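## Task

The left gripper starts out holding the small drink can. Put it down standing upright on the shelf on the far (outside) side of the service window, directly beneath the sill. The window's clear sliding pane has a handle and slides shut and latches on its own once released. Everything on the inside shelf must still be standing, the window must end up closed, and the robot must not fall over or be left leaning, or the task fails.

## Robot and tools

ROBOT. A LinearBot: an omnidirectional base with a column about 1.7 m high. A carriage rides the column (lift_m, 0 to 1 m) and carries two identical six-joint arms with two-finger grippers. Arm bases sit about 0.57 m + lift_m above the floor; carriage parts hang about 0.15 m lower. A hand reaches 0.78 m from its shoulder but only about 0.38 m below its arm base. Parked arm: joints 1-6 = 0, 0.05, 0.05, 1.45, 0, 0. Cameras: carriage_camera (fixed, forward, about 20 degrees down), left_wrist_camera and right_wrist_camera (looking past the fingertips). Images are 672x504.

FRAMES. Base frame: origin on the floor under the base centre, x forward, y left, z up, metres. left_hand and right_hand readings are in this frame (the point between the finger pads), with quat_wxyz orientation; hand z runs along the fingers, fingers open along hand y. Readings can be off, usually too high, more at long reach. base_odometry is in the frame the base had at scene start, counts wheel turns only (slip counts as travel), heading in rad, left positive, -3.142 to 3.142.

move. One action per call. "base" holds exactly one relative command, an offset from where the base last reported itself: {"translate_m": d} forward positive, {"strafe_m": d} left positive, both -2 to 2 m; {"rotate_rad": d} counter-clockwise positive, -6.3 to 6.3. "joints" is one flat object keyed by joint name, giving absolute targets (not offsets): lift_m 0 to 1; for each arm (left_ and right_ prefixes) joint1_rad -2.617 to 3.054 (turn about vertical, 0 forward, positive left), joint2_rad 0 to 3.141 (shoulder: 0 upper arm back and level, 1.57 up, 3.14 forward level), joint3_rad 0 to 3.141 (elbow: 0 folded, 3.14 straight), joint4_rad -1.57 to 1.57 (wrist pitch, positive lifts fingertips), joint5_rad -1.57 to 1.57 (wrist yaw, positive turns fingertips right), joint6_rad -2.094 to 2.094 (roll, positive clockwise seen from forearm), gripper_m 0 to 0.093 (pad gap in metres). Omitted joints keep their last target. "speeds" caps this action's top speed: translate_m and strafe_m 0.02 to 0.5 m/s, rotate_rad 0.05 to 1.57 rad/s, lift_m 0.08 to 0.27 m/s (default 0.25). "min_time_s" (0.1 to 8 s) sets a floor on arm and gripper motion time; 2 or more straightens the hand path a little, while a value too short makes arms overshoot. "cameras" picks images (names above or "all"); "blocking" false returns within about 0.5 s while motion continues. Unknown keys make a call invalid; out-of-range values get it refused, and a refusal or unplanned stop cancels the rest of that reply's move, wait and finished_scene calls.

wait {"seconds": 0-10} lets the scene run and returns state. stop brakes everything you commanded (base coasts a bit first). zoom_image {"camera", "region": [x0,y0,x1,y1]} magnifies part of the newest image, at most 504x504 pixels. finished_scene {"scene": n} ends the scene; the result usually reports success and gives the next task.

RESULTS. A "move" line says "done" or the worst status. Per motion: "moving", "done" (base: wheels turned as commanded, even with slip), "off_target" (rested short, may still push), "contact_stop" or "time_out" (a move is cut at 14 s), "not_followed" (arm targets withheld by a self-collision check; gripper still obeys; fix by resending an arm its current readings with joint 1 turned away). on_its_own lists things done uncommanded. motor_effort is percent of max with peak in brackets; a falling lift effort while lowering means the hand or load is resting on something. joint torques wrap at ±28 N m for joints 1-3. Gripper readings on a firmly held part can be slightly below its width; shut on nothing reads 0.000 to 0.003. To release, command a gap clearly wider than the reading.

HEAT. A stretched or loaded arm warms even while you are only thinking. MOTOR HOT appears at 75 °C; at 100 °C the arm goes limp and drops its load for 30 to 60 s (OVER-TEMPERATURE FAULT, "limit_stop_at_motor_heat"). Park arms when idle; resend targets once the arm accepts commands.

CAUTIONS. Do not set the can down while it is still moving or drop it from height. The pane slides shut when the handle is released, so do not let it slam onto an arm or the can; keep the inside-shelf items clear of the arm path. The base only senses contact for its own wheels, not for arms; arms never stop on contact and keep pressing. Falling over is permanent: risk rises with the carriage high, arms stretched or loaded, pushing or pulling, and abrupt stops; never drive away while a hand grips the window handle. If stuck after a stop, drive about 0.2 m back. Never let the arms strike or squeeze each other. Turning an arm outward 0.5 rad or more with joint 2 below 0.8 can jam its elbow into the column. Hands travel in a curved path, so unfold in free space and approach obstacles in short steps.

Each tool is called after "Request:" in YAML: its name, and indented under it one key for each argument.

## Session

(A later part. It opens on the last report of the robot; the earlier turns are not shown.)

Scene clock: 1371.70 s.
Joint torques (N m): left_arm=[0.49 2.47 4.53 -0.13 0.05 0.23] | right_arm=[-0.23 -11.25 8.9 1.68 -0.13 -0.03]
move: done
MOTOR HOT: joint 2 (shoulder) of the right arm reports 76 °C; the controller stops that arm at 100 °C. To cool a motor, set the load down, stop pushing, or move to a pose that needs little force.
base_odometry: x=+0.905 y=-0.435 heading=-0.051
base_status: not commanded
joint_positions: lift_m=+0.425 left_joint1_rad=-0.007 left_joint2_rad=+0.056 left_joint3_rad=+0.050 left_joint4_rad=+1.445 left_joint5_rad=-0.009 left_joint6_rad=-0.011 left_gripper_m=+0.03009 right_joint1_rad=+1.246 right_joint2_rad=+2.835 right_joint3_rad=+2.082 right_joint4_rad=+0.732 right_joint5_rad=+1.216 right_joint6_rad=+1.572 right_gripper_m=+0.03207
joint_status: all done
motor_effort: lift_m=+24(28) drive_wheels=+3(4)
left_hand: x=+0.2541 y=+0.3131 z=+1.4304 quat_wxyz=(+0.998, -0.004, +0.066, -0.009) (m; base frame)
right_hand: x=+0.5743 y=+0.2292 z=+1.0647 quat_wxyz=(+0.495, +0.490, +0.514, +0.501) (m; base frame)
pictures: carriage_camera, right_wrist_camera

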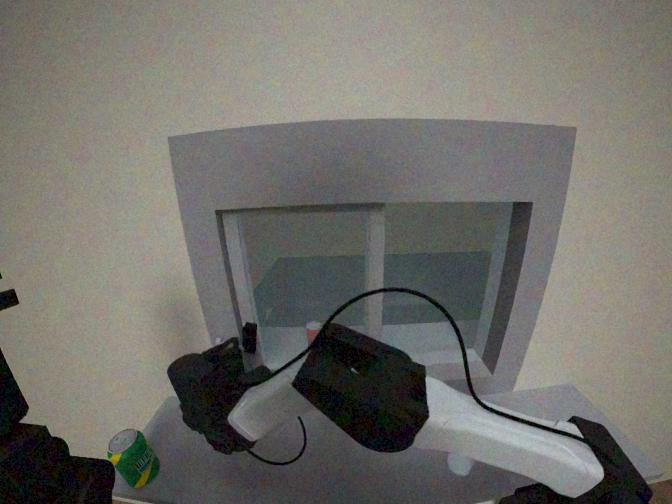

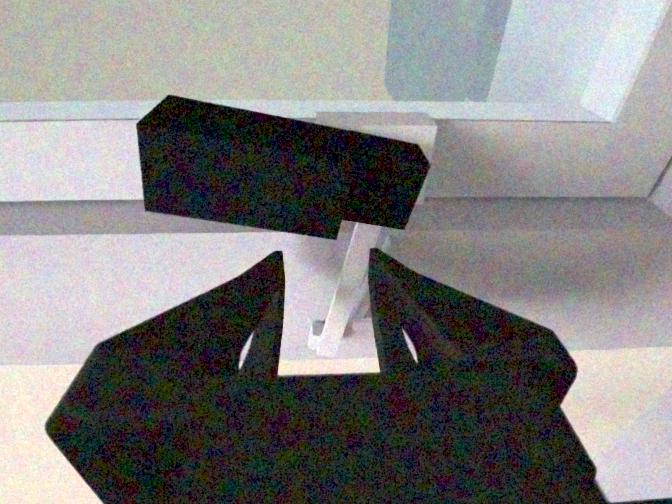

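Request:
move:
  joints: {"right_gripper_m": 0.09}
  min_time_s: 1.5
  cameras: ["carriage_camera", "right_wrist_camera"]

Request:
zoom_image:
  camera: "right_wrist_camera"
  region: [230, 200, 450, 400]

Request:
zoom_image:
  camera: "carriage_camera"
  region: [180, 280, 340, 420]

Scene clock: 1377.67 s.
Joint torques (N m): left_arm=[0.58 2.54 4.44 -0.11 0.03 0.18] | right_arm=[-0.21 -11.29 8.39 1.69 -0.08 -0.04]
move: done
MOTOR HOT: still on. Joint 2 (shoulder) of the right arm reports 74 °C.
base_odometry: x=+0.905 y=-0.435 heading=-0.051
base_status: not commanded
joint_positions: lift_m=+0.425 left_joint1_rad=-0.007 left_joint2_rad=+0.056 left_joint3_rad=+0.050 left_joint4_rad=+1.445 left_joint5_rad=-0.009 left_joint6_rad=-0.011 left_gripper_m=+0.03009 right_joint1_rad=+1.246 right_joint2_rad=+2.835 right_joint3_rad=+2.089 right_joint4_rad=+0.732 right_joint5_rad=+1.208 right_joint6_rad=+1.572 right_gripper_m=+0.08992
joint_status: all done
motor_effort: lift_m=+24(27) drive_wheels=+3(3)
left_hand: x=+0.2541 y=+0.3131 z=+1.4304 quat_wxyz=(+0.998, -0.004, +0.066, -0.009) (m; base frame)
right_hand: x=+0.5746 y=+0.2314 z=+1.0671 quat_wxyz=(+0.492, +0.489, +0.513, +0.505) (m; base frame)
pictures: carriage_camera, right_wrist_camera

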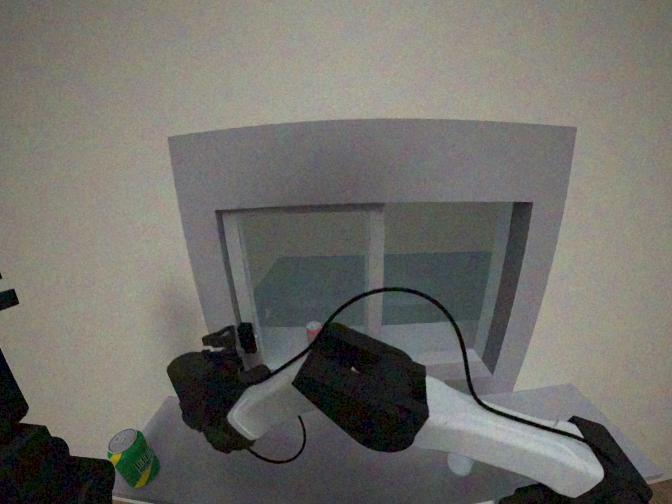

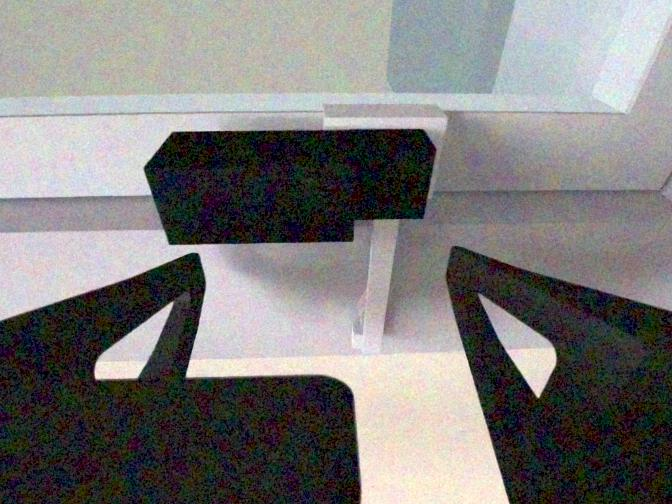

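Scaled by 2.291 from the camera's 672x504 image, which has a finer 960x720 frame.

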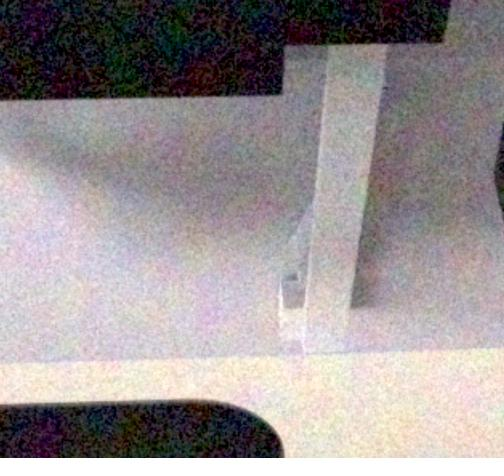

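Scaled by 3.150 from the camera's 672x504 image, which has a finer 960x720 frame.

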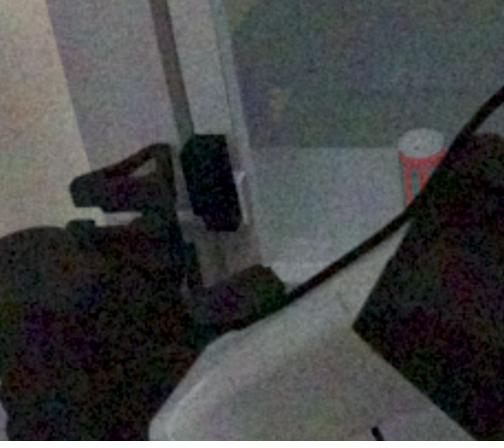

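Request:
move:
  joints: {"right_joint1_rad": 1.376, "right_joint2_rad": 2.735, "right_joint3_rad": 1.955, "right_joint4_rad": 0.815, "right_joint5_rad": 1.336}
  min_time_s: 1.5
  cameras: ["carriage_camera", "right_wrist_camera"]

Request:
zoom_image:
  camera: "right_wrist_camera"
  region: [150, 80, 500, 400]

Request:
zoom_image:
  camera: "carriage_camera"
  region: [160, 190, 400, 420]

Scene clock: 1407.37 s.
Joint torques (N m): left_arm=[0.62 2.54 4.4 -0.1 0.04 0.22] | right_arm=[0.31 -15.98 4.45 1.62 0.07 -0.04]
move: not_followed
MOTOR HOT: cleared for the motors of the right arm.
base_odometry: x=+0.905 y=-0.435 heading=-0.051
base_status: not commanded
joint_positions: lift_m=+0.425 left_joint1_rad=-0.007 left_joint2_rad=+0.056 left_joint3_rad=+0.050 left_joint4_rad=+1.445 left_joint5_rad=-0.009 left_joint6_rad=-0.011 left_gripper_m=+0.03009 right_joint1_rad=+1.365 right_joint2_rad=+2.791 right_joint3_rad=+1.976 right_joint4_rad=+0.801 right_joint5_rad=+1.322 right_joint6_rad=+1.572 right_gripper_m=+0.08992
joint_status: right_joint1_rad not_followed (moved +0.119 of +0.130); right_joint2_rad not_followed (moved -0.044 of -0.100); right_joint3_rad not_followed (moved -0.113 of -0.134); right_joint4_rad not_followed (moved +0.068 of +0.083); right_joint5_rad not_followed (moved +0.114 of +0.128)
motor_effort: lift_m=+24(28) drive_wheels=+3(3)
left_hand: x=+0.2541 y=+0.3131 z=+1.4304 quat_wxyz=(+0.998, -0.004, +0.066, -0.009) (m; base frame)
right_hand: x=+0.5067 y=+0.2376 z=+1.0632 quat_wxyz=(+0.491, +0.487, +0.514, +0.507) (m; base frame)
pictures: carriage_camera, right_wrist_camera
joint command not followed: on one or more control steps a check withheld the commanded joint targets of the right arm, and it was not sent them on those steps. On the call's last step the targets were still withheld.
cause: the commanded joint targets, or the way to them, would bring two parts of the arm too close to each other (its wrist (the part past joint 4) and its wrist camera, with right_joint5_rad and right_joint6_rad between them, 2 mm apart when it was first held).

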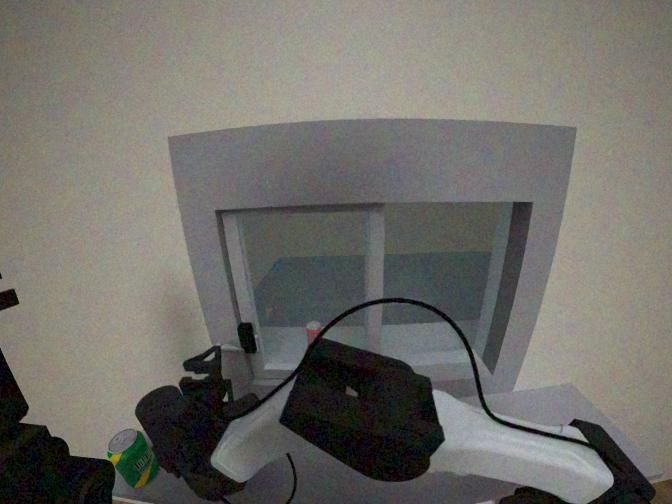

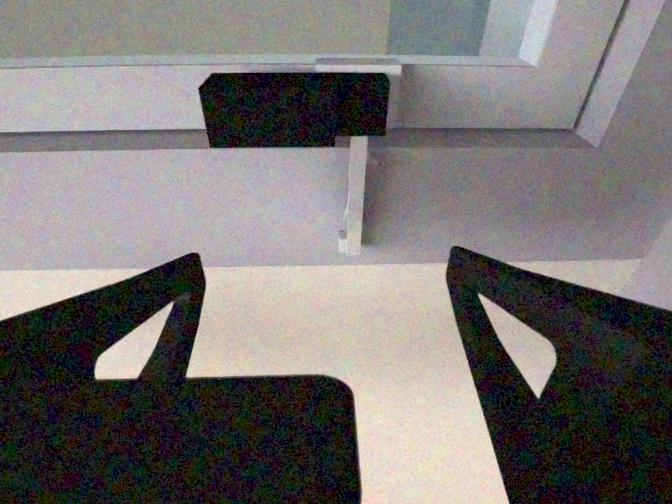

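Scaled by 1.440 from the camera's 672x504 image, which has a finer 960x720 frame.

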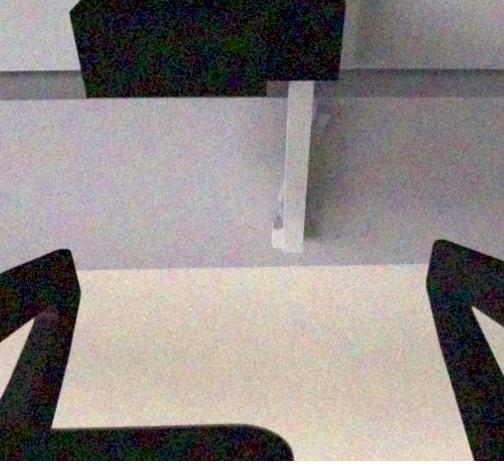

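Scaled by 2.100 from the camera's 672x504 image, which has a finer 960x720 frame.

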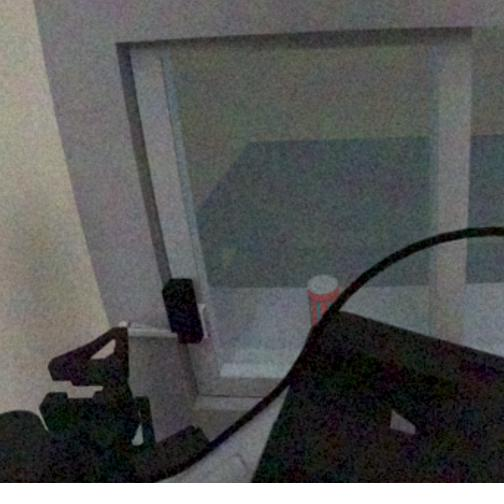

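Request:
finished_scene:
  scene: 1

The scene is finished: the task was done.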